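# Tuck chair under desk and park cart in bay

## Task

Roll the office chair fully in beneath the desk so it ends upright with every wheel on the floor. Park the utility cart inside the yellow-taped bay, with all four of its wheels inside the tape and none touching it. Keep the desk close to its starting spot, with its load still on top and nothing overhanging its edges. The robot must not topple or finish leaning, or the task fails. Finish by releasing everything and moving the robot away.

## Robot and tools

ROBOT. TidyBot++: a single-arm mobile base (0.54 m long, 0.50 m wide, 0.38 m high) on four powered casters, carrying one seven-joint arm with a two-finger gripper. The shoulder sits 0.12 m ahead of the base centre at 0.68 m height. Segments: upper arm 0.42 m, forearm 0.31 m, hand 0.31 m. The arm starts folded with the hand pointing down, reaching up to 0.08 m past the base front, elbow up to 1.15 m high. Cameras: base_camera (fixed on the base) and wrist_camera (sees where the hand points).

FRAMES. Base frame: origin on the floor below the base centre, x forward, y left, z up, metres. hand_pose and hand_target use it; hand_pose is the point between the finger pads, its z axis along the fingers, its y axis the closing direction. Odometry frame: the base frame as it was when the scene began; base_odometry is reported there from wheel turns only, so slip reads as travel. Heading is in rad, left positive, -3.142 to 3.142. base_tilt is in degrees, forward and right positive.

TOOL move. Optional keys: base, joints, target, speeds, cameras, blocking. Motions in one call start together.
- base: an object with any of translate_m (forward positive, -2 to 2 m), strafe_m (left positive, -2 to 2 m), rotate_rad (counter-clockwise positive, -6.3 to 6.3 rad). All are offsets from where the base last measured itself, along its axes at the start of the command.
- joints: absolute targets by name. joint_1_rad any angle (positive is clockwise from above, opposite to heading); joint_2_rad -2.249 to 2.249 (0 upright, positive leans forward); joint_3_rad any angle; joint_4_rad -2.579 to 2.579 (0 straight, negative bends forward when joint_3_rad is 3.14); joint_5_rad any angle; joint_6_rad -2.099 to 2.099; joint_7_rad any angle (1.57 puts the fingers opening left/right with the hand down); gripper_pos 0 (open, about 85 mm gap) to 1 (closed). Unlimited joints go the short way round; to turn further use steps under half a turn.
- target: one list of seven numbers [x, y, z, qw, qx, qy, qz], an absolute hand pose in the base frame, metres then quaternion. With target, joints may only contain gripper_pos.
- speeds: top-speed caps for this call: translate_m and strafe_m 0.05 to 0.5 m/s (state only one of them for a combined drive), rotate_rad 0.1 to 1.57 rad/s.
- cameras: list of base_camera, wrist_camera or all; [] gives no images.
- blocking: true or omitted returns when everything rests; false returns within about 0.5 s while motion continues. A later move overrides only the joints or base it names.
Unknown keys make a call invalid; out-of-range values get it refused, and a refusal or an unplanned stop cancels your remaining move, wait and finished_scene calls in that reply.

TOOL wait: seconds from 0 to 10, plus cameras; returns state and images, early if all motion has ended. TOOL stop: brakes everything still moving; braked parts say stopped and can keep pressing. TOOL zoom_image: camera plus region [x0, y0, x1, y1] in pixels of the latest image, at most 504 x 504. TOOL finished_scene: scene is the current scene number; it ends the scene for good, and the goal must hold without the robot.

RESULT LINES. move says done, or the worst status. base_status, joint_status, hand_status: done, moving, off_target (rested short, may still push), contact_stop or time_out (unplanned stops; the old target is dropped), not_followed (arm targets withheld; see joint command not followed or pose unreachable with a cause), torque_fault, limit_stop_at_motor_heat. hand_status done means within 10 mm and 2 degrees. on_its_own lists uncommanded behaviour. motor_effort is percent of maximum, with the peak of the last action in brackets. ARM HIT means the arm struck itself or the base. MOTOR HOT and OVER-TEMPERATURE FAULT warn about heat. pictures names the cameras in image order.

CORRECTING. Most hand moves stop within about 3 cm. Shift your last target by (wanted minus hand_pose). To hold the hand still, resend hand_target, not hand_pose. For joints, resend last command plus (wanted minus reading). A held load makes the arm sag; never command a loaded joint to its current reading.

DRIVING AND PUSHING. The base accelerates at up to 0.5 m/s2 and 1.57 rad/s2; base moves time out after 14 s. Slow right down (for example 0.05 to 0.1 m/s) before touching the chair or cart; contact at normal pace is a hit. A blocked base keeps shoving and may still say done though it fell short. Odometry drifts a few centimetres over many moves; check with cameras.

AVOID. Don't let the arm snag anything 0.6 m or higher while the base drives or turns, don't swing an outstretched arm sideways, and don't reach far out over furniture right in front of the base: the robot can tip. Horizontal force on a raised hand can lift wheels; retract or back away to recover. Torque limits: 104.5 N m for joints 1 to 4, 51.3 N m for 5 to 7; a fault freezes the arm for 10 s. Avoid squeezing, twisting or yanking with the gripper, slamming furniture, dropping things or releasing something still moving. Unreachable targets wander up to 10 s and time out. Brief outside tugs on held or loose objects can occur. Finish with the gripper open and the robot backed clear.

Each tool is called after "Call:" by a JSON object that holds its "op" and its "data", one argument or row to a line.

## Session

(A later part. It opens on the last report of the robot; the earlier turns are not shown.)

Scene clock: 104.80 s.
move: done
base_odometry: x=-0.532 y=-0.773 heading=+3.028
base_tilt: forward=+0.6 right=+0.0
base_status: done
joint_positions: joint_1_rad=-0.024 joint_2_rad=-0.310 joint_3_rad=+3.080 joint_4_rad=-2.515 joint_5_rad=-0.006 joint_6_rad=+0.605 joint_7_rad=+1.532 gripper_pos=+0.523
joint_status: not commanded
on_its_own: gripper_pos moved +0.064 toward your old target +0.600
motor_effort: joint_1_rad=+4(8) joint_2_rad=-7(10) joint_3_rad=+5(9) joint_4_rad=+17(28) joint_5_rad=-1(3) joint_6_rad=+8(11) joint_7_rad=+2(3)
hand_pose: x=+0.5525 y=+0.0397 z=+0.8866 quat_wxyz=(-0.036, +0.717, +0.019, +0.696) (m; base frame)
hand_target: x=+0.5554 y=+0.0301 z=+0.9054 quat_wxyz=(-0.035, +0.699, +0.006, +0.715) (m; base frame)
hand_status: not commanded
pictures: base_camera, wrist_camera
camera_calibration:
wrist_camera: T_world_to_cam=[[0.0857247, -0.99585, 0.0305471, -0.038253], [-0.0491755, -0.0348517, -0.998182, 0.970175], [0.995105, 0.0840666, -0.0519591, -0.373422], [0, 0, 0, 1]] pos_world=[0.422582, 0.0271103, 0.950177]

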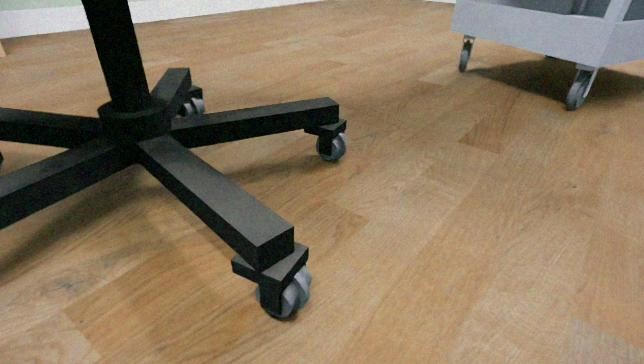

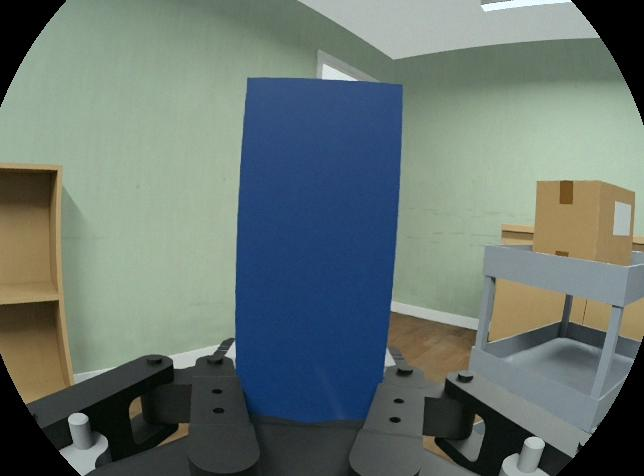

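Call:
{"op": "move", "data": {
  "base": {"translate_m":0.14,"strafe_m":-0.209,"rotate_rad":0.3},
  "speeds": {"translate_m":0.12,"rotate_rad":0.15}
}}

Call:
{"op": "move", "data": {
  "base": {"translate_m":0.125,"strafe_m":-0.209,"rotate_rad":0.3},
  "speeds": {"translate_m":0.12,"rotate_rad":0.15}
}}

Call:
{"op": "move", "data": {
  "base": {"translate_m":0.125,"strafe_m":-0.209,"rotate_rad":0.3},
  "speeds": {"translate_m":0.12,"rotate_rad":0.15}
}}

Scene clock: 110.83 s.
move: done
base_odometry: x=-0.647 y=-0.549 heading=-2.954
base_tilt: forward=+0.7 right=+0.0
base_status: done
joint_positions: joint_1_rad=-0.029 joint_2_rad=-0.312 joint_3_rad=+3.073 joint_4_rad=-2.517 joint_5_rad=-0.007 joint_6_rad=+0.606 joint_7_rad=+1.532 gripper_pos=+0.535
joint_status: not commanded
motor_effort: joint_1_rad=+4(8) joint_2_rad=-7(9) joint_3_rad=+5(9) joint_4_rad=+17(25) joint_5_rad=-1(4) joint_6_rad=+8(11) joint_7_rad=+2(3)
hand_pose: x=+0.5513 y=+0.0453 z=+0.8866 quat_wxyz=(-0.039, +0.717, +0.024, +0.696) (m; base frame)
hand_target: x=+0.5554 y=+0.0301 z=+0.9054 quat_wxyz=(-0.035, +0.699, +0.006, +0.715) (m; base frame)
hand_status: not commanded
pictures: base_camera, wrist_camera
camera_calibration:
wrist_camera: T_world_to_cam=[[0.0974834, -0.994722, 0.0320175, -0.0403905], [-0.0482472, -0.0368562, -0.998155, 0.969811], [0.994067, 0.0957588, -0.0515854, -0.372993], [0, 0, 0, 1]] pos_world=[0.421508, 0.0312835, 0.950075]

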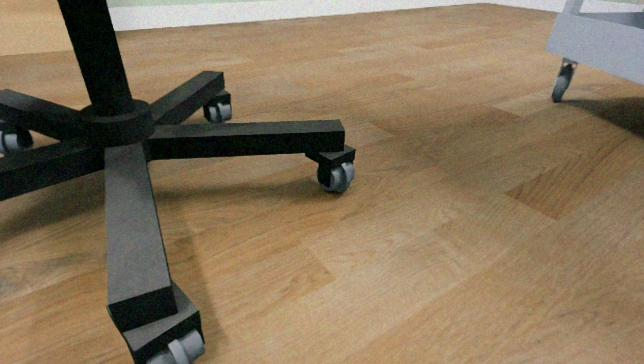

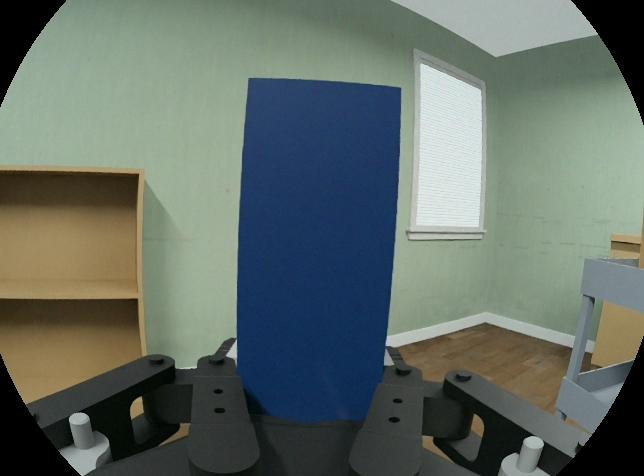

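Scene clock: 113.43 s.
move: done
base_odometry: x=-0.809 y=-0.367 heading=-2.653
base_tilt: forward=+0.7 right=+0.0
base_status: done
joint_positions: joint_1_rad=-0.038 joint_2_rad=-0.310 joint_3_rad=+3.062 joint_4_rad=-2.515 joint_5_rad=-0.006 joint_6_rad=+0.606 joint_7_rad=+1.532 gripper_pos=+0.537
joint_status: not commanded
motor_effort: joint_1_rad=+6(10) joint_2_rad=-7(10) joint_3_rad=+7(12) joint_4_rad=+19(25) joint_5_rad=-3(5) joint_6_rad=+10(11) joint_7_rad=+2(3)
hand_pose: x=+0.5509 y=+0.0546 z=+0.8866 quat_wxyz=(-0.045, +0.717, +0.032, +0.695) (m; base frame)
hand_target: x=+0.5554 y=+0.0301 z=+0.9054 quat_wxyz=(-0.035, +0.699, +0.006, +0.715) (m; base frame)
hand_status: not commanded
pictures: base_camera, wrist_camera
camera_calibration:
wrist_camera: T_world_to_cam=[[0.117161, -0.992455, 0.0361329, -0.0457566], [-0.0473199, -0.041921, -0.998, 0.969792], [0.991985, 0.115217, -0.0518744, -0.37313], [0, 0, 0, 1]] pos_world=[0.421391, 0.038234, 0.950149]

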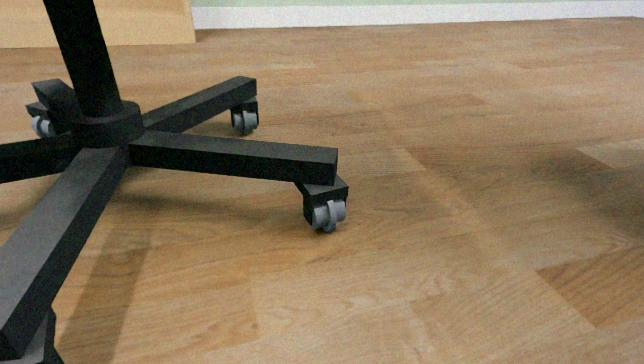

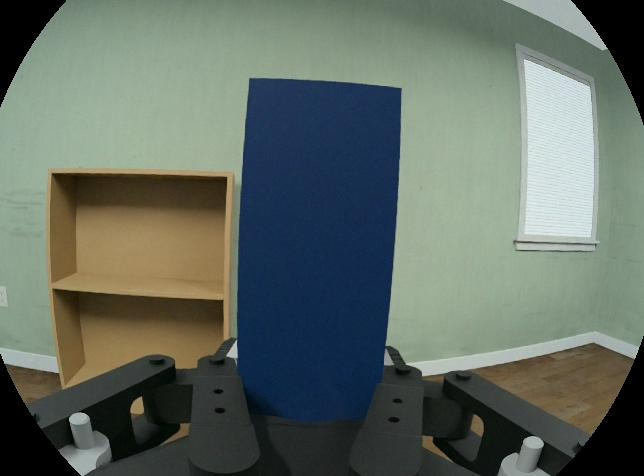

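Scene clock: 116.03 s.
move: done
base_odometry: x=-1.017 y=-0.242 heading=-2.353
base_tilt: forward=+0.6 right=+0.0
base_status: done
joint_positions: joint_1_rad=-0.044 joint_2_rad=-0.303 joint_3_rad=+3.052 joint_4_rad=-2.510 joint_5_rad=-0.004 joint_6_rad=+0.606 joint_7_rad=+1.532 gripper_pos=+0.540
joint_status: not commanded
motor_effort: joint_1_rad=+8(12) joint_2_rad=-8(12) joint_3_rad=+9(12) joint_4_rad=+17(25) joint_5_rad=-4(6) joint_6_rad=+9(11) joint_7_rad=+3(3)
hand_pose: x=+0.5523 y=+0.0624 z=+0.8865 quat_wxyz=(-0.049, +0.717, +0.040, +0.694) (m; base frame)
hand_target: x=+0.5554 y=+0.0301 z=+0.9054 quat_wxyz=(-0.035, +0.699, +0.006, +0.715) (m; base frame)
hand_status: not commanded
pictures: base_camera, wrist_camera
camera_calibration:
wrist_camera: T_world_to_cam=[[0.133811, -0.990206, 0.0398356, -0.0507213], [-0.0478432, -0.046605, -0.997767, 0.970444], [0.989851, 0.131606, -0.0536109, -0.37372], [0, 0, 0, 1]] pos_world=[0.423144, 0.0441867, 0.950262]

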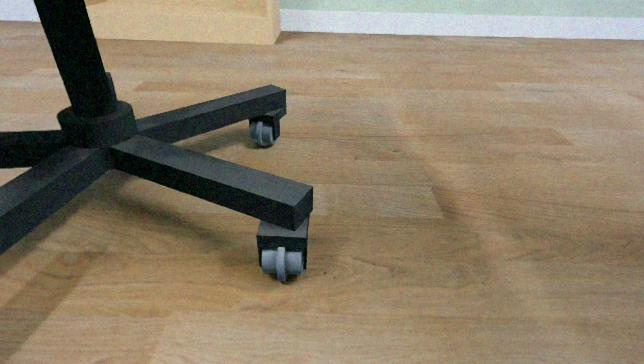

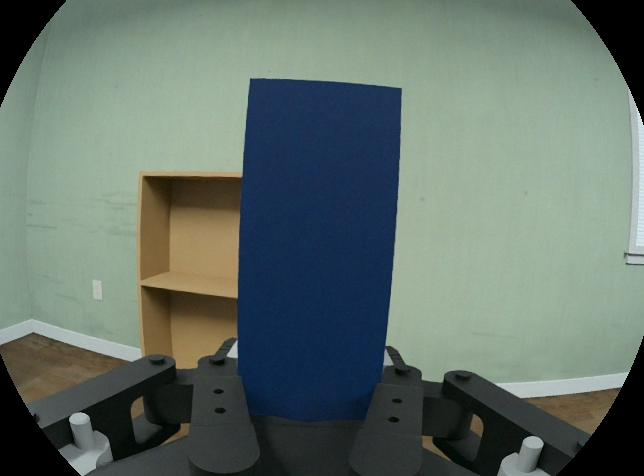

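Call:
{"op": "move", "data": {
  "base": {"translate_m":-0.17,"strafe_m":0.37},
  "speeds": {"strafe_m":0.12},
  "joints": {"gripper_pos":0.75}
}}

Scene clock: 123.77 s.
move: off_target
base_odometry: x=-0.635 y=-0.381 heading=-2.353
base_tilt: forward=+0.6 right=-0.1
base_status: done
joint_positions: joint_1_rad=+0.026 joint_2_rad=-0.287 joint_3_rad=+3.130 joint_4_rad=-2.499 joint_5_rad=-0.018 joint_6_rad=+0.609 joint_7_rad=+1.551 gripper_pos=+0.557
joint_status: gripper_pos off_target (ended at +0.557, target +0.750)
motor_effort: joint_1_rad=-4(22) joint_2_rad=-10(16) joint_3_rad=-2(21) joint_4_rad=+16(25) joint_5_rad=-1(8) joint_6_rad=+10(12) joint_7_rad=-5(12)
hand_pose: x=+0.5627 y=-0.0080 z=+0.8875 quat_wxyz=(-0.002, +0.718, -0.021, +0.696) (m; base frame)
hand_target: x=+0.5554 y=+0.0301 z=+0.9054 quat_wxyz=(-0.035, +0.699, +0.006, +0.715) (m; base frame)
hand_status: not commanded
pictures: base_camera, wrist_camera
camera_calibration:
wrist_camera: T_world_to_cam=[[-0.0178075, -0.999553, 0.0240189, -0.0226141], [-0.0545932, -0.0230148, -0.998243, 0.973077], [0.99835, -0.0190875, -0.0541589, -0.380197], [0, 0, 0, 1]] pos_world=[0.432291, -0.00746584, 0.951319]

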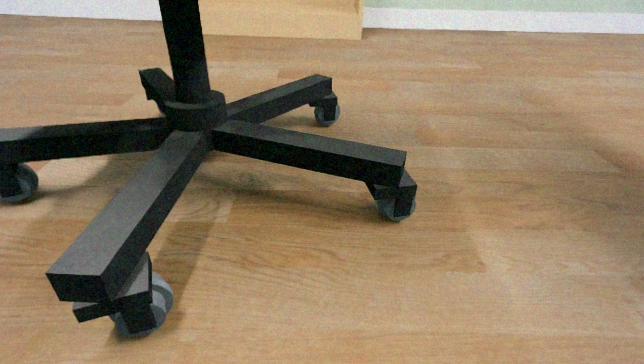

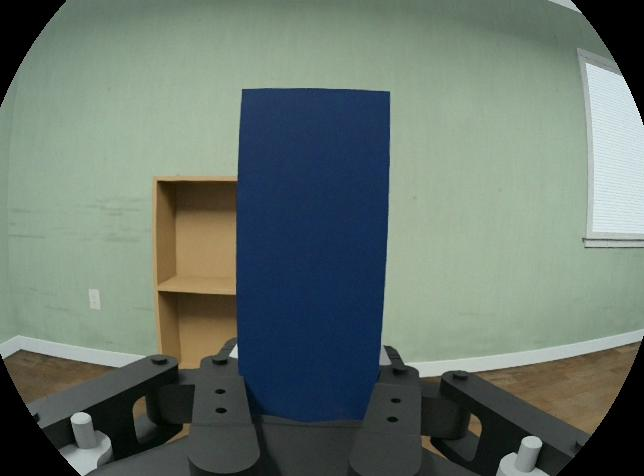

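Call:
{"op": "move", "data": {
  "base": {"translate_m":-0.09,"strafe_m":0.49},
  "speeds": {"strafe_m":0.1}
}}

Scene clock: 133.37 s.
move: done
base_odometry: x=-0.224 y=-0.663 heading=-2.353
base_tilt: forward=+0.7 right=+0.0
base_status: done
joint_positions: joint_1_rad=+0.036 joint_2_rad=-0.317 joint_3_rad=+3.145 joint_4_rad=-2.522 joint_5_rad=-0.018 joint_6_rad=+0.609 joint_7_rad=+1.556 gripper_pos=+0.558
joint_status: not commanded
motor_effort: joint_1_rad=-6(18) joint_2_rad=-7(11) joint_3_rad=-5(17) joint_4_rad=+17(26) joint_5_rad=+3(5) joint_6_rad=+9(11) joint_7_rad=-3(12)
hand_pose: x=+0.5521 y=-0.0189 z=+0.8876 quat_wxyz=(+0.006, +0.715, -0.029, +0.698) (m; base frame)
hand_target: x=+0.5554 y=+0.0301 z=+0.9054 quat_wxyz=(-0.035, +0.699, +0.006, +0.715) (m; base frame)
hand_status: not commanded
pictures: base_camera, wrist_camera
camera_calibration:
wrist_camera: T_world_to_cam=[[-0.041316, -0.998839, 0.0247877, -0.0213766], [-0.0484941, -0.0227749, -0.998564, 0.969304], [0.997969, -0.0424588, -0.0474968, -0.375889], [0, 0, 0, 1]] pos_world=[0.421248, -0.0152357, 0.950588]

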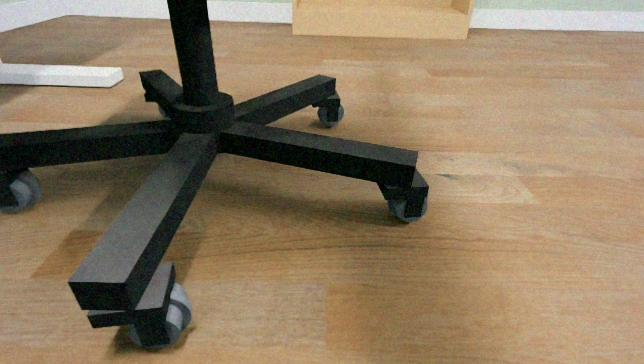

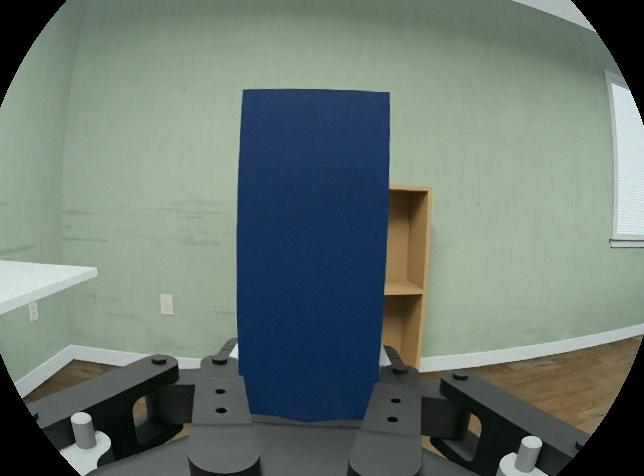

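Call:
{"op": "move", "data": {
  "base": {"translate_m":0.0,"strafe_m":0.26},
  "speeds": {"strafe_m":0.1},
  "cameras": []
}}

Call:
{"op": "move", "data": {
  "joints": {"gripper_pos":0},
  "cameras": []
}}

Call:
{"op": "move", "data": {
  "base": {"translate_m":-0.3},
  "speeds": {"translate_m":0.15}
}}

Scene clock: 142.83 s.
move: done
base_odometry: x=-0.039 y=-0.846 heading=-2.352
base_tilt: forward=+0.6 right=+0.0
base_status: done
joint_positions: joint_1_rad=+0.027 joint_2_rad=-0.317 joint_3_rad=+3.135 joint_4_rad=-2.521 joint_5_rad=-0.019 joint_6_rad=+0.609 joint_7_rad=+1.557 gripper_pos=+0.560
joint_status: not commanded
motor_effort: joint_1_rad=-4(17) joint_2_rad=-6(7) joint_3_rad=-5(15) joint_4_rad=+18(26) joint_5_rad=+1(6) joint_6_rad=+8(10) joint_7_rad=-3(8)
hand_pose: x=+0.5522 y=-0.0109 z=+0.8877 quat_wxyz=(+0.002, +0.716, -0.021, +0.698) (m; base frame)
hand_target: x=+0.5554 y=+0.0301 z=+0.9054 quat_wxyz=(-0.035, +0.699, +0.006, +0.715) (m; base frame)
hand_status: not commanded
pictures: none
No camera images: "cameras" was empty.

Scene clock: 143.80 s.
move: done
base_odometry: x=-0.039 y=-0.846 heading=-2.352
base_tilt: forward=+0.6 right=+0.0
base_status: not commanded
joint_positions: joint_1_rad=+0.005 joint_2_rad=-0.316 joint_3_rad=+3.111 joint_4_rad=-2.521 joint_5_rad=-0.019 joint_6_rad=+0.609 joint_7_rad=+1.553 gripper_pos=+0.000
joint_status: all done
motor_effort: joint_1_rad=+1(5) joint_2_rad=-7(8) joint_3_rad=+1(4) joint_4_rad=+20(21) joint_5_rad=-1(3) joint_6_rad=+9(10) joint_7_rad=+1(3)
hand_pose: x=+0.5522 y=+0.0106 z=+0.8870 quat_wxyz=(-0.013, +0.716, -0.004, +0.698) (m; base frame)
hand_target: x=+0.5554 y=+0.0301 z=+0.9054 quat_wxyz=(-0.035, +0.699, +0.006, +0.715) (m; base frame)
hand_status: not commanded
pictures: none
No camera images: "cameras" was empty.

Scene clock: 146.47 s.
move: done
base_odometry: x=+0.172 y=-0.633 heading=-2.352
base_tilt: forward=+0.6 right=+0.0
base_status: done
joint_positions: joint_1_rad=+0.005 joint_2_rad=-0.309 joint_3_rad=+3.111 joint_4_rad=-2.521 joint_5_rad=-0.019 joint_6_rad=+0.609 joint_7_rad=+1.553 gripper_pos=+0.000
joint_status: not commanded
motor_effort: joint_1_rad=+0(1) joint_2_rad=-8(11) joint_3_rad=+1(2) joint_4_rad=+19(21) joint_5_rad=+1(1) joint_6_rad=+10(11) joint_7_rad=+0(1)
hand_pose: x=+0.5535 y=+0.0106 z=+0.8844 quat_wxyz=(-0.013, +0.718, -0.004, +0.695) (m; base frame)
hand_target: x=+0.5554 y=+0.0301 z=+0.9054 quat_wxyz=(-0.035, +0.699, +0.006, +0.715) (m; base frame)
hand_status: not commanded
pictures: base_camera, wrist_camera
camera_calibration:
wrist_camera: T_world_to_cam=[[0.0217587, -0.999264, 0.031597, -0.0326767], [-0.054062, -0.0327343, -0.998001, 0.96947], [0.9983, 0.020007, -0.0547344, -0.370669], [0, 0, 0, 1]] pos_world=[0.423161, 0.00649818, 0.948276]

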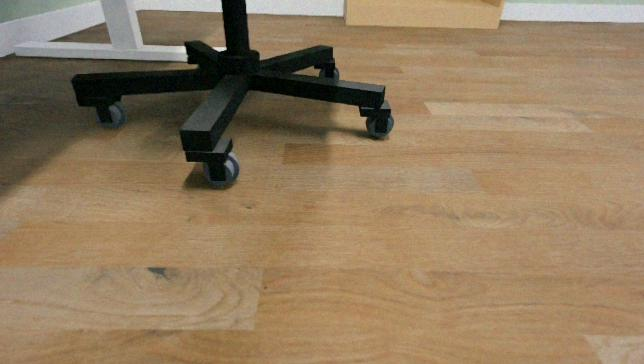

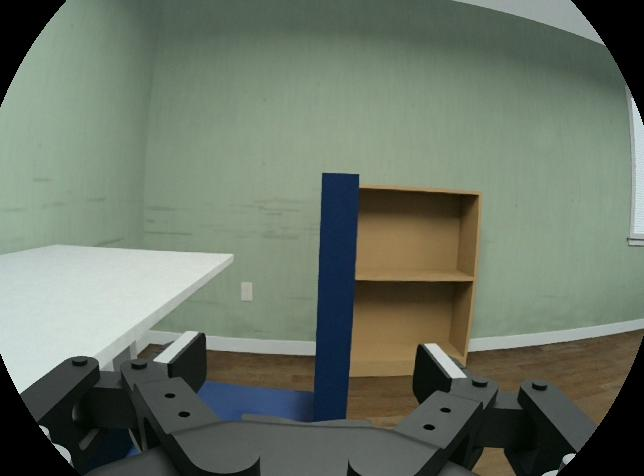

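Call:
{"op": "move", "data": {
  "base": {"translate_m":0.21,"strafe_m":-0.637,"rotate_rad":1.632},
  "cameras": []
}}

Call:
{"op": "move", "data": {
  "base": {"translate_m":-0.25,"strafe_m":0.96},
  "joints": {"gripper_pos":1}
}}

Scene clock: 153.47 s.
move: done
base_odometry: x=-0.428 y=-0.333 heading=-0.720
base_tilt: forward=+0.7 right=+0.0
base_status: done
joint_positions: joint_1_rad=+0.003 joint_2_rad=-0.310 joint_3_rad=+3.107 joint_4_rad=-2.521 joint_5_rad=-0.019 joint_6_rad=+0.609 joint_7_rad=+1.553 gripper_pos=+0.000
joint_status: not commanded
motor_effort: joint_1_rad=+0(2) joint_2_rad=-8(9) joint_3_rad=+1(3) joint_4_rad=+19(21) joint_5_rad=+0(1) joint_6_rad=+9(10) joint_7_rad=+0(1)
hand_pose: x=+0.5533 y=+0.0131 z=+0.8846 quat_wxyz=(-0.014, +0.718, -0.001, +0.696) (m; base frame)
hand_target: x=+0.5554 y=+0.0301 z=+0.9054 quat_wxyz=(-0.035, +0.699, +0.006, +0.715) (m; base frame)
hand_status: not commanded
pictures: none
No camera images: "cameras" was empty.

Scene clock: 156.63 s.
move: done
base_odometry: x=+0.017 y=+0.554 heading=-0.719
base_tilt: forward=+0.6 right=+0.0
base_status: done
joint_positions: joint_1_rad=+0.003 joint_2_rad=-0.310 joint_3_rad=+3.105 joint_4_rad=-2.521 joint_5_rad=-0.019 joint_6_rad=+0.609 joint_7_rad=+1.553 gripper_pos=+0.999
joint_status: all done
motor_effort: joint_1_rad=+0(1) joint_2_rad=-8(9) joint_3_rad=+2(3) joint_4_rad=+19(21) joint_5_rad=+0(1) joint_6_rad=+10(10) joint_7_rad=+0(1)
hand_pose: x=+0.5533 y=+0.0140 z=+0.8845 quat_wxyz=(-0.015, +0.718, -0.001, +0.696) (m; base frame)
hand_target: x=+0.5554 y=+0.0301 z=+0.9054 quat_wxyz=(-0.035, +0.699, +0.006, +0.715) (m; base frame)
hand_status: not commanded
pictures: base_camera, wrist_camera
camera_calibration:
wrist_camera: T_world_to_cam=[[0.028659, -0.999037, 0.0332189, -0.0346013], [-0.0534243, -0.0347159, -0.997968, 0.96935], [0.998161, 0.0268261, -0.0543678, -0.370844], [0, 0, 0, 1]] pos_world=[0.42294, 0.00903213, 0.948368]

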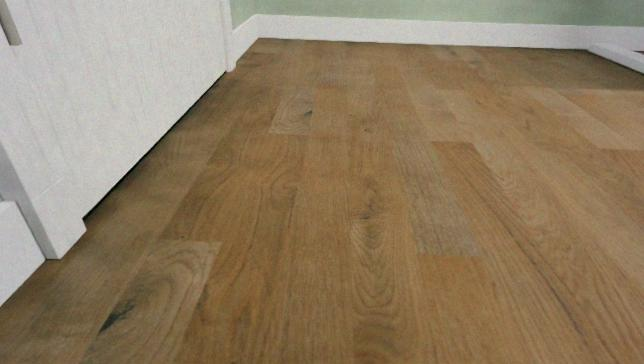

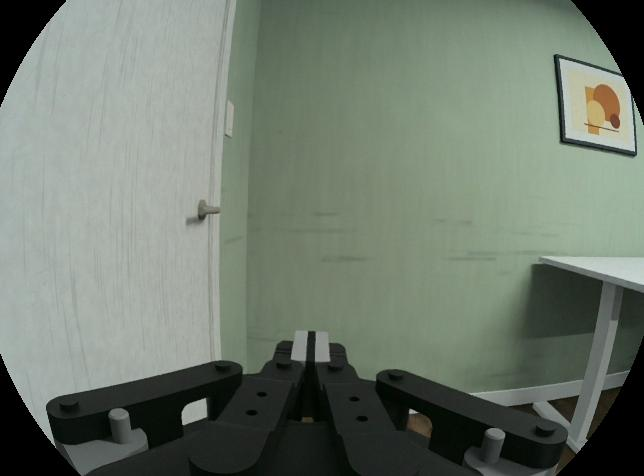

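Call:
{"op": "move", "data": {
  "base": {"translate_m":0.08,"strafe_m":-1.9}
}}

Scene clock: 162.70 s.
move: done
base_odometry: x=-1.175 y=-0.928 heading=-0.719
base_tilt: forward=+0.7 right=+0.0
base_status: done
joint_positions: joint_1_rad=+0.003 joint_2_rad=-0.309 joint_3_rad=+3.102 joint_4_rad=-2.521 joint_5_rad=-0.019 joint_6_rad=+0.609 joint_7_rad=+1.553 gripper_pos=+0.999
joint_status: not commanded
motor_effort: joint_1_rad=+0(1) joint_2_rad=-8(9) joint_3_rad=+1(3) joint_4_rad=+19(21) joint_5_rad=+0(1) joint_6_rad=+9(11) joint_7_rad=+0(1)
hand_pose: x=+0.5533 y=+0.0156 z=+0.8842 quat_wxyz=(-0.016, +0.719, +0.001, +0.695) (m; base frame)
hand_target: x=+0.5554 y=+0.0301 z=+0.9054 quat_wxyz=(-0.035, +0.699, +0.006, +0.715) (m; base frame)
hand_status: not commanded
pictures: base_camera, wrist_camera
camera_calibration:
wrist_camera: T_world_to_cam=[[0.0318912, -0.99891, 0.0340884, -0.0355774], [-0.0540468, -0.0357794, -0.997897, 0.969363], [0.998029, 0.0299818, -0.0551289, -0.370277], [0, 0, 0, 1]] pos_world=[0.423073, 0.0102462, 0.948125]

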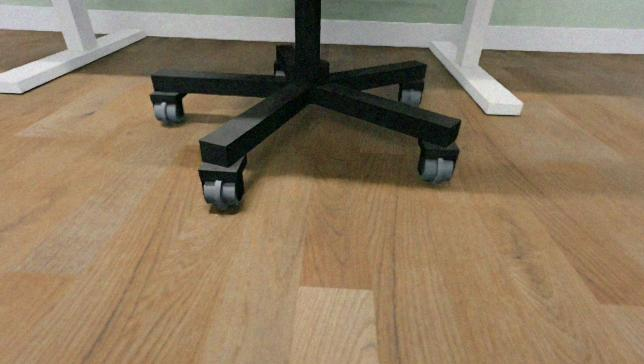

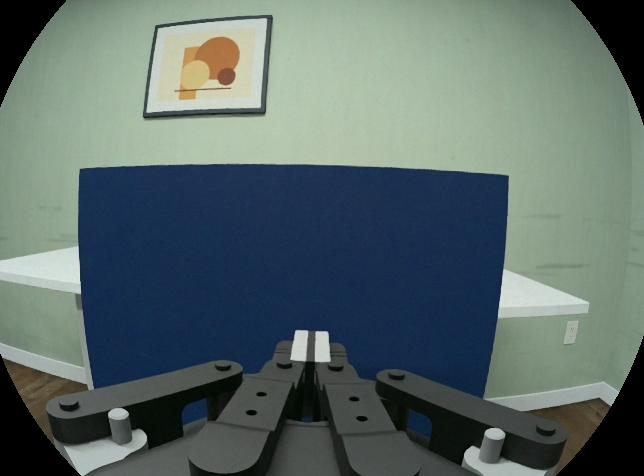

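Call:
{"op": "move", "data": {
  "base": {"translate_m":0.17,"strafe_m":0.015},
  "speeds": {"translate_m":0.08},
  "cameras": []
}}

Call:
{"op": "move", "data": {
  "base": {"translate_m":0.2},
  "speeds": {"translate_m":0.08}
}}

Scene clock: 169.13 s.
move: done
base_odometry: x=-1.037 y=-1.029 heading=-0.720
base_tilt: forward=+0.6 right=+0.0
base_status: done
joint_positions: joint_1_rad=+0.003 joint_2_rad=-0.311 joint_3_rad=+3.102 joint_4_rad=-2.522 joint_5_rad=-0.019 joint_6_rad=+0.609 joint_7_rad=+1.553 gripper_pos=+0.999
joint_status: not commanded
motor_effort: joint_1_rad=+0(1) joint_2_rad=-8(10) joint_3_rad=+1(2) joint_4_rad=+20(23) joint_5_rad=+0(1) joint_6_rad=+10(10) joint_7_rad=+0(1)
hand_pose: x=+0.5528 y=+0.0155 z=+0.8845 quat_wxyz=(-0.016, +0.718, +0.001, +0.696) (m; base frame)
hand_target: x=+0.5554 y=+0.0301 z=+0.9054 quat_wxyz=(-0.035, +0.699, +0.006, +0.715) (m; base frame)
hand_status: not commanded
pictures: none
No camera images: "cameras" was empty.

Scene clock: 172.17 s.
move: done
base_odometry: x=-0.887 y=-1.161 heading=-0.719
base_tilt: forward=+0.6 right=+0.0
base_status: done
joint_positions: joint_1_rad=+0.002 joint_2_rad=-0.313 joint_3_rad=+3.102 joint_4_rad=-2.530 joint_5_rad=-0.019 joint_6_rad=+0.609 joint_7_rad=+1.553 gripper_pos=+0.999
joint_status: not commanded
motor_effort: joint_1_rad=+0(2) joint_2_rad=-7(8) joint_3_rad=+1(2) joint_4_rad=+20(29) joint_5_rad=+0(2) joint_6_rad=+9(12) joint_7_rad=+0(1)
hand_pose: x=+0.5509 y=+0.0158 z=+0.8810 quat_wxyz=(-0.016, +0.720, +0.001, +0.694) (m; base frame)
hand_target: x=+0.5554 y=+0.0301 z=+0.9054 quat_wxyz=(-0.035, +0.699, +0.006, +0.715) (m; base frame)
hand_status: not commanded
pictures: base_camera, wrist_camera
camera_calibration:
wrist_camera: T_world_to_cam=[[0.0328563, -0.998873, 0.0342497, -0.0357866], [-0.0587223, -0.0361383, -0.99762, 0.968385], [0.997734, 0.0307669, -0.0598435, -0.363703], [0, 0, 0, 1]] pos_world=[0.420921, 0.0104395, 0.945541]

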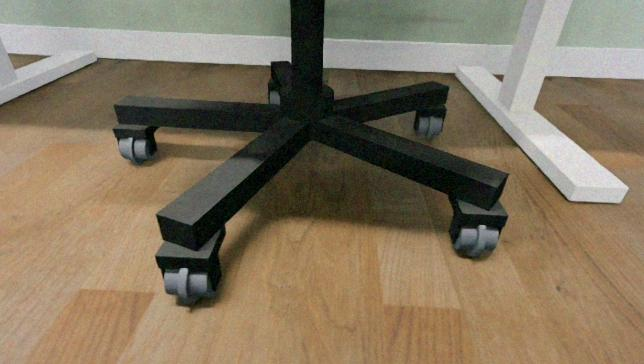

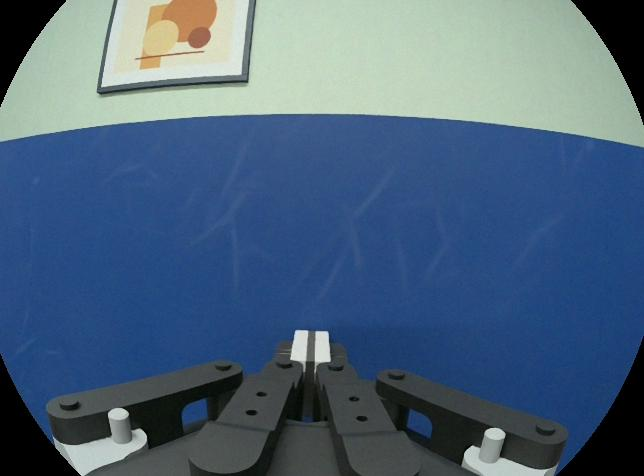

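Call:
{"op": "move", "data": {
  "base": {"translate_m":0.1},
  "speeds": {"translate_m":0.06}
}}

Scene clock: 176.37 s.
move: done
base_odometry: x=-0.812 y=-1.227 heading=-0.719
base_tilt: forward=+0.6 right=+0.0
base_status: done
joint_positions: joint_1_rad=+0.001 joint_2_rad=-0.347 joint_3_rad=+3.102 joint_4_rad=-2.555 joint_5_rad=-0.019 joint_6_rad=+0.610 joint_7_rad=+1.553 gripper_pos=+0.999
joint_status: not commanded
motor_effort: joint_1_rad=-2(3) joint_2_rad=+1(7) joint_3_rad=-1(3) joint_4_rad=+26(31) joint_5_rad=+1(3) joint_6_rad=+10(11) joint_7_rad=+0(1)
hand_pose: x=+0.5390 y=+0.0159 z=+0.8819 quat_wxyz=(-0.016, +0.717, +0.002, +0.697) (m; base frame)
hand_target: x=+0.5554 y=+0.0301 z=+0.9054 quat_wxyz=(-0.035, +0.699, +0.006, +0.715) (m; base frame)
hand_status: not commanded
pictures: base_camera, wrist_camera
camera_calibration:
wrist_camera: T_world_to_cam=[[0.0330486, -0.998819, 0.0356054, -0.0366874], [-0.048502, -0.0371857, -0.998131, 0.96357], [0.998276, 0.0312599, -0.0496736, -0.361069], [0, 0, 0, 1]] pos_world=[0.408394, 0.010474, 0.94514]

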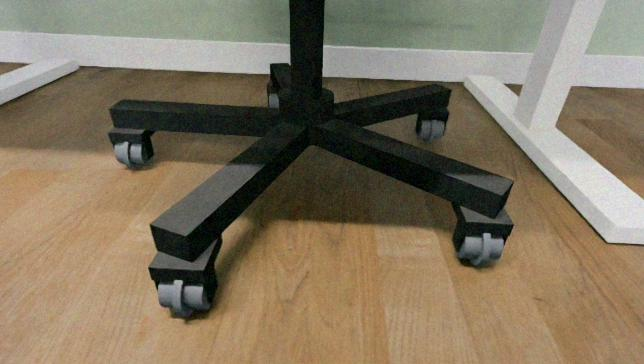

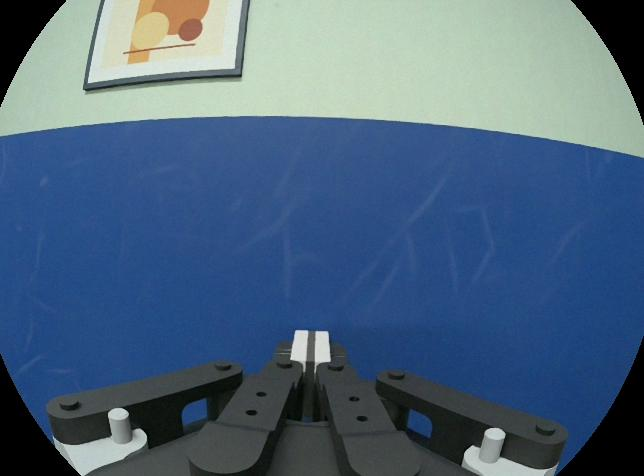

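Call:
{"op": "move", "data": {
  "base": {"translate_m":0.05},
  "speeds": {"translate_m":0.05}
}}

Scene clock: 179.00 s.
move: done
base_odometry: x=-0.775 y=-1.259 heading=-0.719
base_tilt: forward=+0.5 right=+0.0
base_status: done
joint_positions: joint_1_rad=+0.000 joint_2_rad=-0.420 joint_3_rad=+3.101 joint_4_rad=-2.608 joint_5_rad=-0.019 joint_6_rad=+0.610 joint_7_rad=+1.553 gripper_pos=+0.999
joint_status: not commanded
motor_effort: joint_1_rad=-2(3) joint_2_rad=+16(23) joint_3_rad=-1(4) joint_4_rad=+33(42) joint_5_rad=+3(3) joint_6_rad=+7(12) joint_7_rad=+1(1)
hand_pose: x=+0.5144 y=+0.0161 z=+0.8811 quat_wxyz=(-0.015, +0.710, +0.003, +0.704) (m; base frame)
hand_target: x=+0.5554 y=+0.0301 z=+0.9054 quat_wxyz=(-0.035, +0.699, +0.006, +0.715) (m; base frame)
hand_status: not commanded
pictures: base_camera, wrist_camera
camera_calibration:
wrist_camera: T_world_to_cam=[[0.0338241, -0.998677, 0.0387263, -0.0387885], [-0.0295584, -0.0397311, -0.998773, 0.952475], [0.998991, 0.0326379, -0.0308632, -0.353534], [0, 0, 0, 1]] pos_world=[0.382643, 0.0106443, 0.941897]

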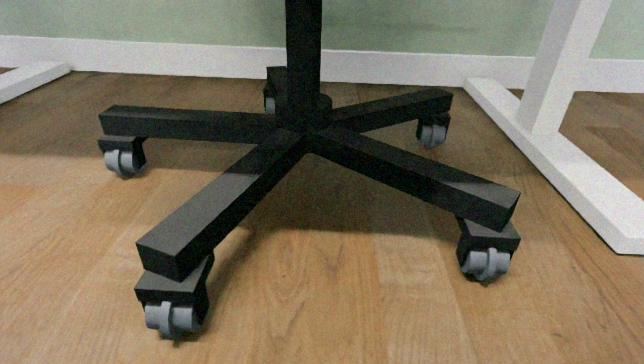

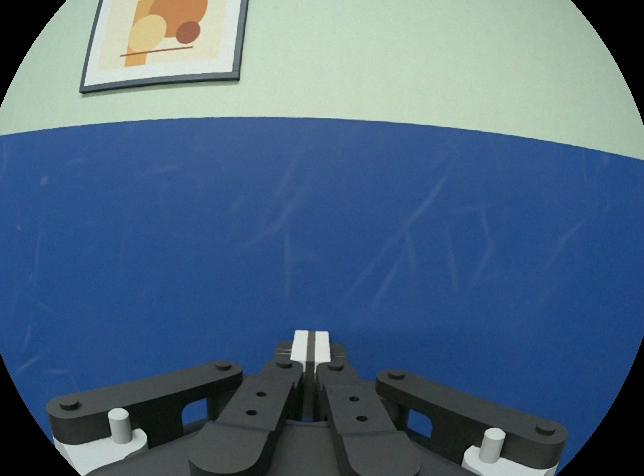

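Call:
{"op": "move", "data": {
  "base": {"translate_m":-0.6},
  "speeds": {"translate_m":0.2}
}}

Scene clock: 183.83 s.
move: done
base_odometry: x=-1.227 y=-0.864 heading=-0.720
base_tilt: forward=+0.6 right=+0.0
base_status: done
joint_positions: joint_1_rad=-0.005 joint_2_rad=-0.307 joint_3_rad=+3.099 joint_4_rad=-2.528 joint_5_rad=-0.017 joint_6_rad=+0.610 joint_7_rad=+1.553 gripper_pos=+0.999
joint_status: not commanded
motor_effort: joint_1_rad=+0(4) joint_2_rad=-8(16) joint_3_rad=+1(4) joint_4_rad=+19(32) joint_5_rad=+0(4) joint_6_rad=+9(11) joint_7_rad=+0(1)
hand_pose: x=+0.5522 y=+0.0208 z=+0.8795 quat_wxyz=(-0.019, +0.721, +0.006, +0.692) (m; base frame)
hand_target: x=+0.5554 y=+0.0301 z=+0.9054 quat_wxyz=(-0.035, +0.699, +0.006, +0.715) (m; base frame)
hand_status: not commanded
pictures: base_camera, wrist_camera
camera_calibration:
wrist_camera: T_world_to_cam=[[0.0441145, -0.998366, 0.0363204, -0.0389055], [-0.0619067, -0.0390178, -0.997319, 0.968738], [0.997107, 0.0417477, -0.0635268, -0.361929], [0, 0, 0, 1]] pos_world=[0.42257, 0.0140658, 0.944562]

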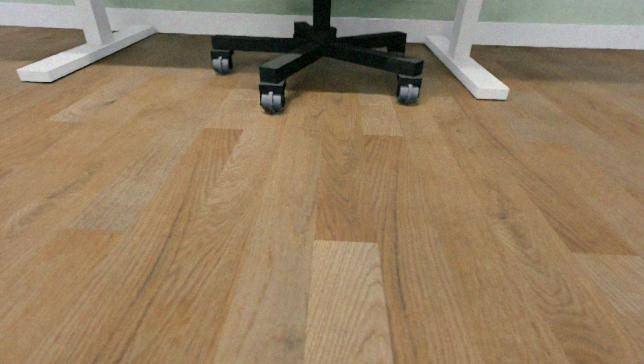

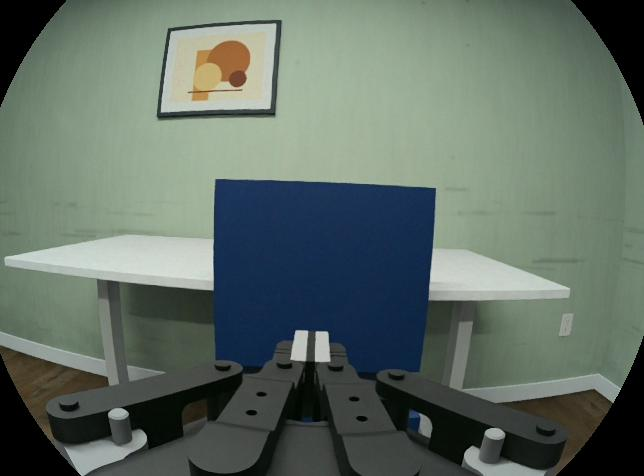

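Call:
{"op": "move", "data": {
  "base": {"translate_m":-1.03,"strafe_m":-0.755,"rotate_rad":1.19},
  "joints": {"joint_6_rad":-0.85}
}}

Scene clock: 193.97 s.
move: done
base_odometry: x=-2.499 y=-0.753 heading=+0.471
base_tilt: forward=+0.6 right=+0.0
base_status: done
joint_positions: joint_1_rad=-0.005 joint_2_rad=-0.306 joint_3_rad=+3.099 joint_4_rad=-2.524 joint_5_rad=-0.017 joint_6_rad=-0.788 joint_7_rad=+1.553 gripper_pos=+0.999
joint_status: all done
motor_effort: joint_1_rad=+0(2) joint_2_rad=-3(10) joint_3_rad=+1(2) joint_4_rad=+15(19) joint_5_rad=+1(1) joint_6_rad=+2(10) joint_7_rad=+0(1)
hand_pose: x=+0.2845 y=+0.0116 z=+0.5849 quat_wxyz=(-0.002, +0.998, +0.009, +0.068) (m; base frame)
hand_target: x=+0.2741 y=+0.0110 z=+0.5882 quat_wxyz=(+0.002, +0.999, +0.004, +0.047) (m; base frame)
hand_status: not commanded
pictures: base_camera, wrist_camera
camera_calibration:
wrist_camera: T_world_to_cam=[[0.0736395, -0.997281, -0.00297022, -0.0110046], [-0.99092, -0.0728332, -0.113016, 0.405465], [0.112493, 0.0112657, -0.993589, 0.682683], [0, 0, 0, 1]] pos_world=[0.325797, 0.0108657, 0.724098]

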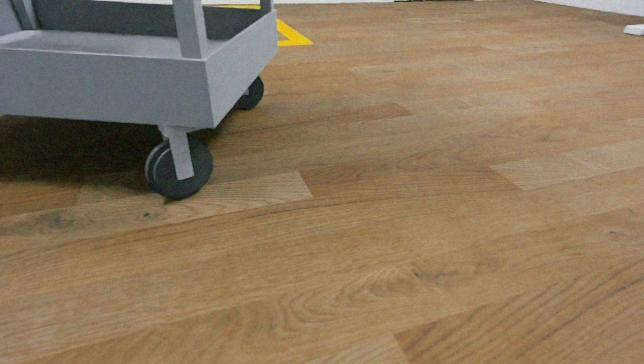

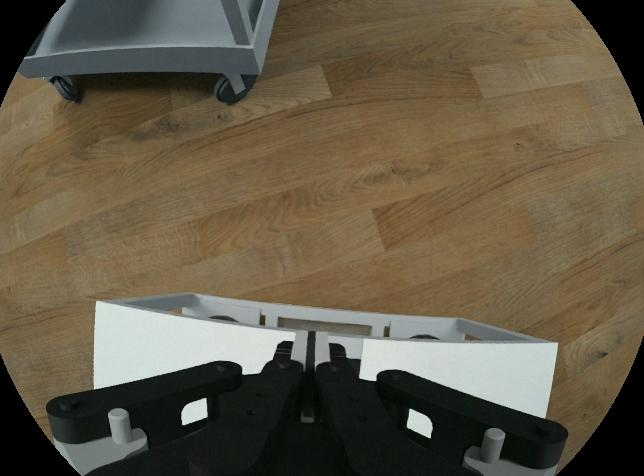

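Call:
{"op": "move", "data": {
  "base": {"translate_m":0.24,"strafe_m":0.44,"rotate_rad":-0.05},
  "speeds": {"strafe_m":0.3}
}}

Scene clock: 199.27 s.
move: done
base_odometry: x=-2.485 y=-0.252 heading=+0.421
base_tilt: forward=+0.7 right=+0.0
base_status: done
joint_positions: joint_1_rad=-0.005 joint_2_rad=-0.306 joint_3_rad=+3.099 joint_4_rad=-2.524 joint_5_rad=-0.017 joint_6_rad=-0.788 joint_7_rad=+1.553 gripper_pos=+0.999
joint_status: not commanded
motor_effort: joint_1_rad=+0(1) joint_2_rad=-3(4) joint_3_rad=+1(2) joint_4_rad=+15(16) joint_5_rad=+1(1) joint_6_rad=+2(3) joint_7_rad=+0(1)
hand_pose: x=+0.2844 y=+0.0116 z=+0.5849 quat_wxyz=(-0.002, +0.998, +0.009, +0.068) (m; base frame)
hand_target: x=+0.2741 y=+0.0110 z=+0.5882 quat_wxyz=(+0.002, +0.999, +0.004, +0.047) (m; base frame)
hand_status: not commanded
pictures: base_camera, wrist_camera
camera_calibration:
wrist_camera: T_world_to_cam=[[0.0736391, -0.997281, -0.0029775, -0.0109975], [-0.990944, -0.0728344, -0.112804, 0.405275], [0.11228, 0.0112573, -0.993613, 0.682761], [0, 0, 0, 1]] pos_world=[0.325754, 0.0108643, 0.724084]

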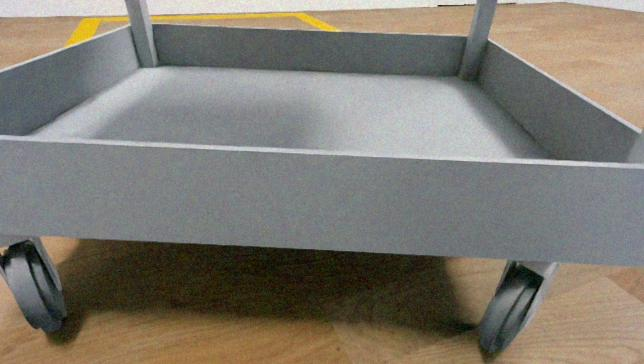

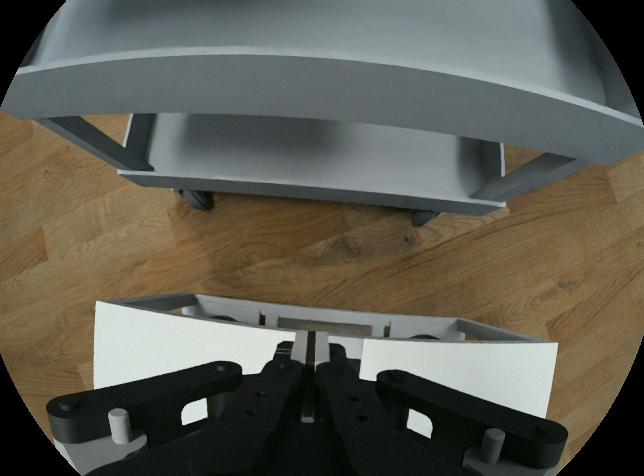

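Call:
{"op": "move", "data": {
  "base": {"rotate_rad":-0.07},
  "joints": {"joint_1_rad":1.57},
  "cameras": []
}}

Call:
{"op": "move", "data": {
  "base": {"translate_m":0.18},
  "speeds": {"translate_m":0.06}
}}

Scene clock: 206.63 s.
move: done
base_odometry: x=-2.485 y=-0.252 heading=+0.351
base_tilt: forward=+0.6 right=+0.0
base_status: done
joint_positions: joint_1_rad=+1.547 joint_2_rad=-0.306 joint_3_rad=+3.099 joint_4_rad=-2.524 joint_5_rad=-0.017 joint_6_rad=-0.788 joint_7_rad=+1.553 gripper_pos=+0.999
joint_status: all done
motor_effort: joint_1_rad=+0(2) joint_2_rad=-3(4) joint_3_rad=+0(2) joint_4_rad=+15(16) joint_5_rad=-1(1) joint_6_rad=+2(3) joint_7_rad=+0(1)
hand_pose: x=+0.1337 y=-0.1652 z=+0.5849 quat_wxyz=(+0.046, +0.718, -0.693, +0.050) (m; base frame)
hand_target: x=+0.1279 y=-0.1553 z=+0.5882 quat_wxyz=(+0.035, +0.704, -0.708, +0.032) (m; base frame)
hand_status: not commanded
pictures: none
No camera images: "cameras" was empty.

Scene clock: 210.13 s.
move: done
base_odometry: x=-2.316 y=-0.190 heading=+0.351
base_tilt: forward=+0.6 right=+0.0
base_status: done
joint_positions: joint_1_rad=+1.547 joint_2_rad=-0.306 joint_3_rad=+3.099 joint_4_rad=-2.524 joint_5_rad=-0.017 joint_6_rad=-0.788 joint_7_rad=+1.553 gripper_pos=+0.999
joint_status: not commanded
motor_effort: joint_1_rad=+0(1) joint_2_rad=-3(4) joint_3_rad=+1(2) joint_4_rad=+15(16) joint_5_rad=+0(1) joint_6_rad=+2(3) joint_7_rad=+0(1)
hand_pose: x=+0.1336 y=-0.1652 z=+0.5849 quat_wxyz=(+0.046, +0.718, -0.693, +0.050) (m; base frame)
hand_target: x=+0.1279 y=-0.1553 z=+0.5882 quat_wxyz=(+0.035, +0.704, -0.708, +0.032) (m; base frame)
hand_status: not commanded
pictures: base_camera, wrist_camera
camera_calibration:
wrist_camera: T_world_to_cam=[[-0.995768, -0.0918555, -0.0029775, 0.116262], [-0.0909351, 0.989447, -0.112804, 0.298174], [0.0133077, -0.112055, -0.993613, 0.694538], [0, 0, 0, 1]] pos_world=[0.133642, -0.206521, 0.724084]

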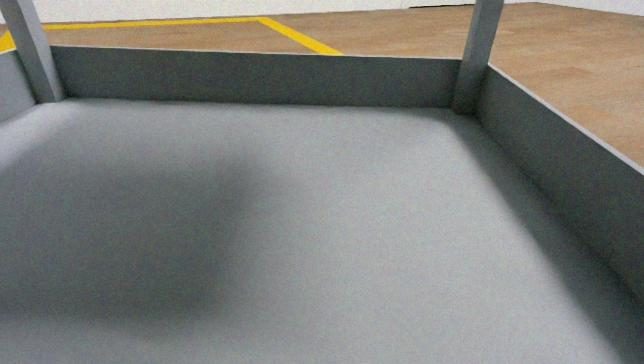

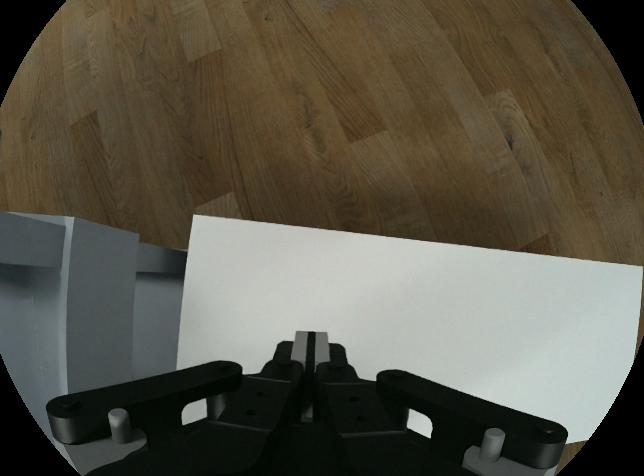

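Call:
{"op": "move", "data": {
  "base": {"translate_m":0.289,"strafe_m":-0.071,"rotate_rad":0.2},
  "speeds": {"translate_m":0.1,"rotate_rad":0.1}
}}

Call:
{"op": "move", "data": {
  "base": {"translate_m":0.289,"strafe_m":-0.071,"rotate_rad":0.2},
  "speeds": {"translate_m":0.1,"rotate_rad":0.1}
}}

Scene clock: 218.73 s.
move: done
base_odometry: x=-2.020 y=-0.157 heading=+0.551
base_tilt: forward=+0.6 right=+0.0
base_status: done
joint_positions: joint_1_rad=+1.548 joint_2_rad=-0.306 joint_3_rad=+3.099 joint_4_rad=-2.524 joint_5_rad=-0.017 joint_6_rad=-0.788 joint_7_rad=+1.553 gripper_pos=+0.999
joint_status: not commanded
motor_effort: joint_1_rad=+1(1) joint_2_rad=-3(5) joint_3_rad=+0(2) joint_4_rad=+14(16) joint_5_rad=+0(1) joint_6_rad=+1(4) joint_7_rad=+0(1)
hand_pose: x=+0.1335 y=-0.1651 z=+0.5849 quat_wxyz=(+0.046, +0.718, -0.693, +0.050) (m; base frame)
hand_target: x=+0.1279 y=-0.1553 z=+0.5882 quat_wxyz=(+0.035, +0.704, -0.708, +0.032) (m; base frame)
hand_status: not commanded
pictures: base_camera, wrist_camera
camera_calibration:
wrist_camera: T_world_to_cam=[[-0.99584, -0.0910647, -0.00298912, 0.116281], [-0.0901521, 0.989553, -0.112501, 0.297815], [0.0132028, -0.111764, -0.993647, 0.694619], [0, 0, 0, 1]] pos_world=[0.133475, -0.206481, 0.724058]

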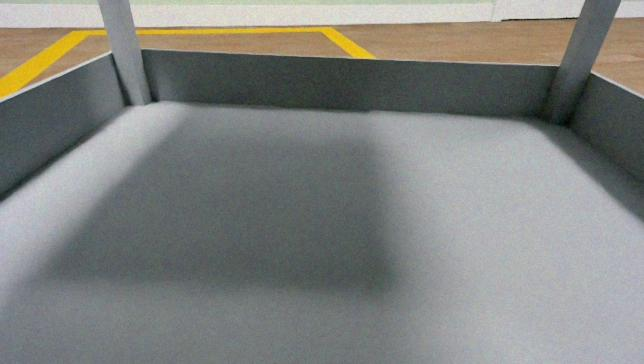

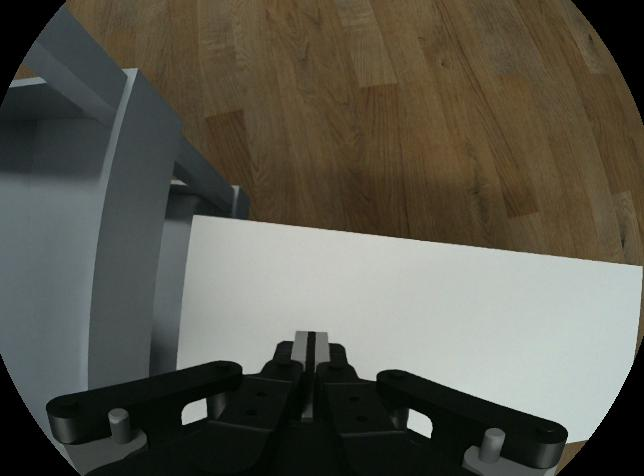

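Scene clock: 222.30 s.
move: done
base_odometry: x=-1.737 y=-0.066 heading=+0.752
base_tilt: forward=+0.6 right=+0.0
base_status: done
joint_positions: joint_1_rad=+1.548 joint_2_rad=-0.306 joint_3_rad=+3.099 joint_4_rad=-2.524 joint_5_rad=-0.017 joint_6_rad=-0.789 joint_7_rad=+1.553 gripper_pos=+0.999
joint_status: not commanded
motor_effort: joint_1_rad=+0(1) joint_2_rad=-3(4) joint_3_rad=+1(2) joint_4_rad=+15(16) joint_5_rad=+0(2) joint_6_rad=+2(3) joint_7_rad=+0(1)
hand_pose: x=+0.1334 y=-0.1650 z=+0.5849 quat_wxyz=(+0.046, +0.718, -0.693, +0.050) (m; base frame)
hand_target: x=+0.1279 y=-0.1553 z=+0.5882 quat_wxyz=(+0.035, +0.704, -0.708, +0.032) (m; base frame)
hand_status: not commanded
pictures: base_camera, wrist_camera
camera_calibration:
wrist_camera: T_world_to_cam=[[-0.995867, -0.0907716, -0.0029964, 0.116291], [-0.0898629, 0.989604, -0.112289, 0.297588], [0.0131579, -0.111555, -0.993671, 0.694676], [0, 0, 0, 1]] pos_world=[0.133412, -0.206443, 0.724044]

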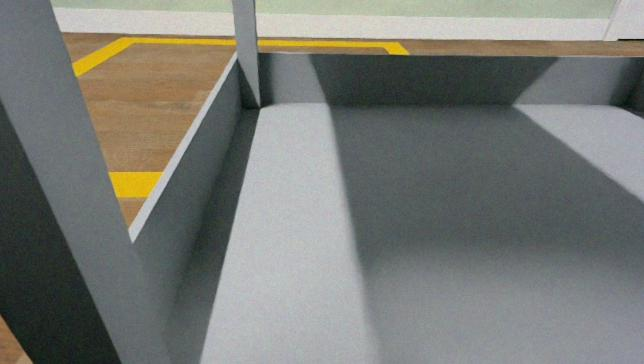

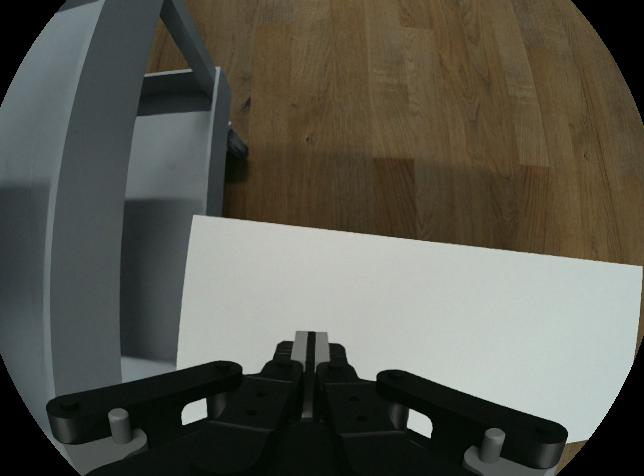

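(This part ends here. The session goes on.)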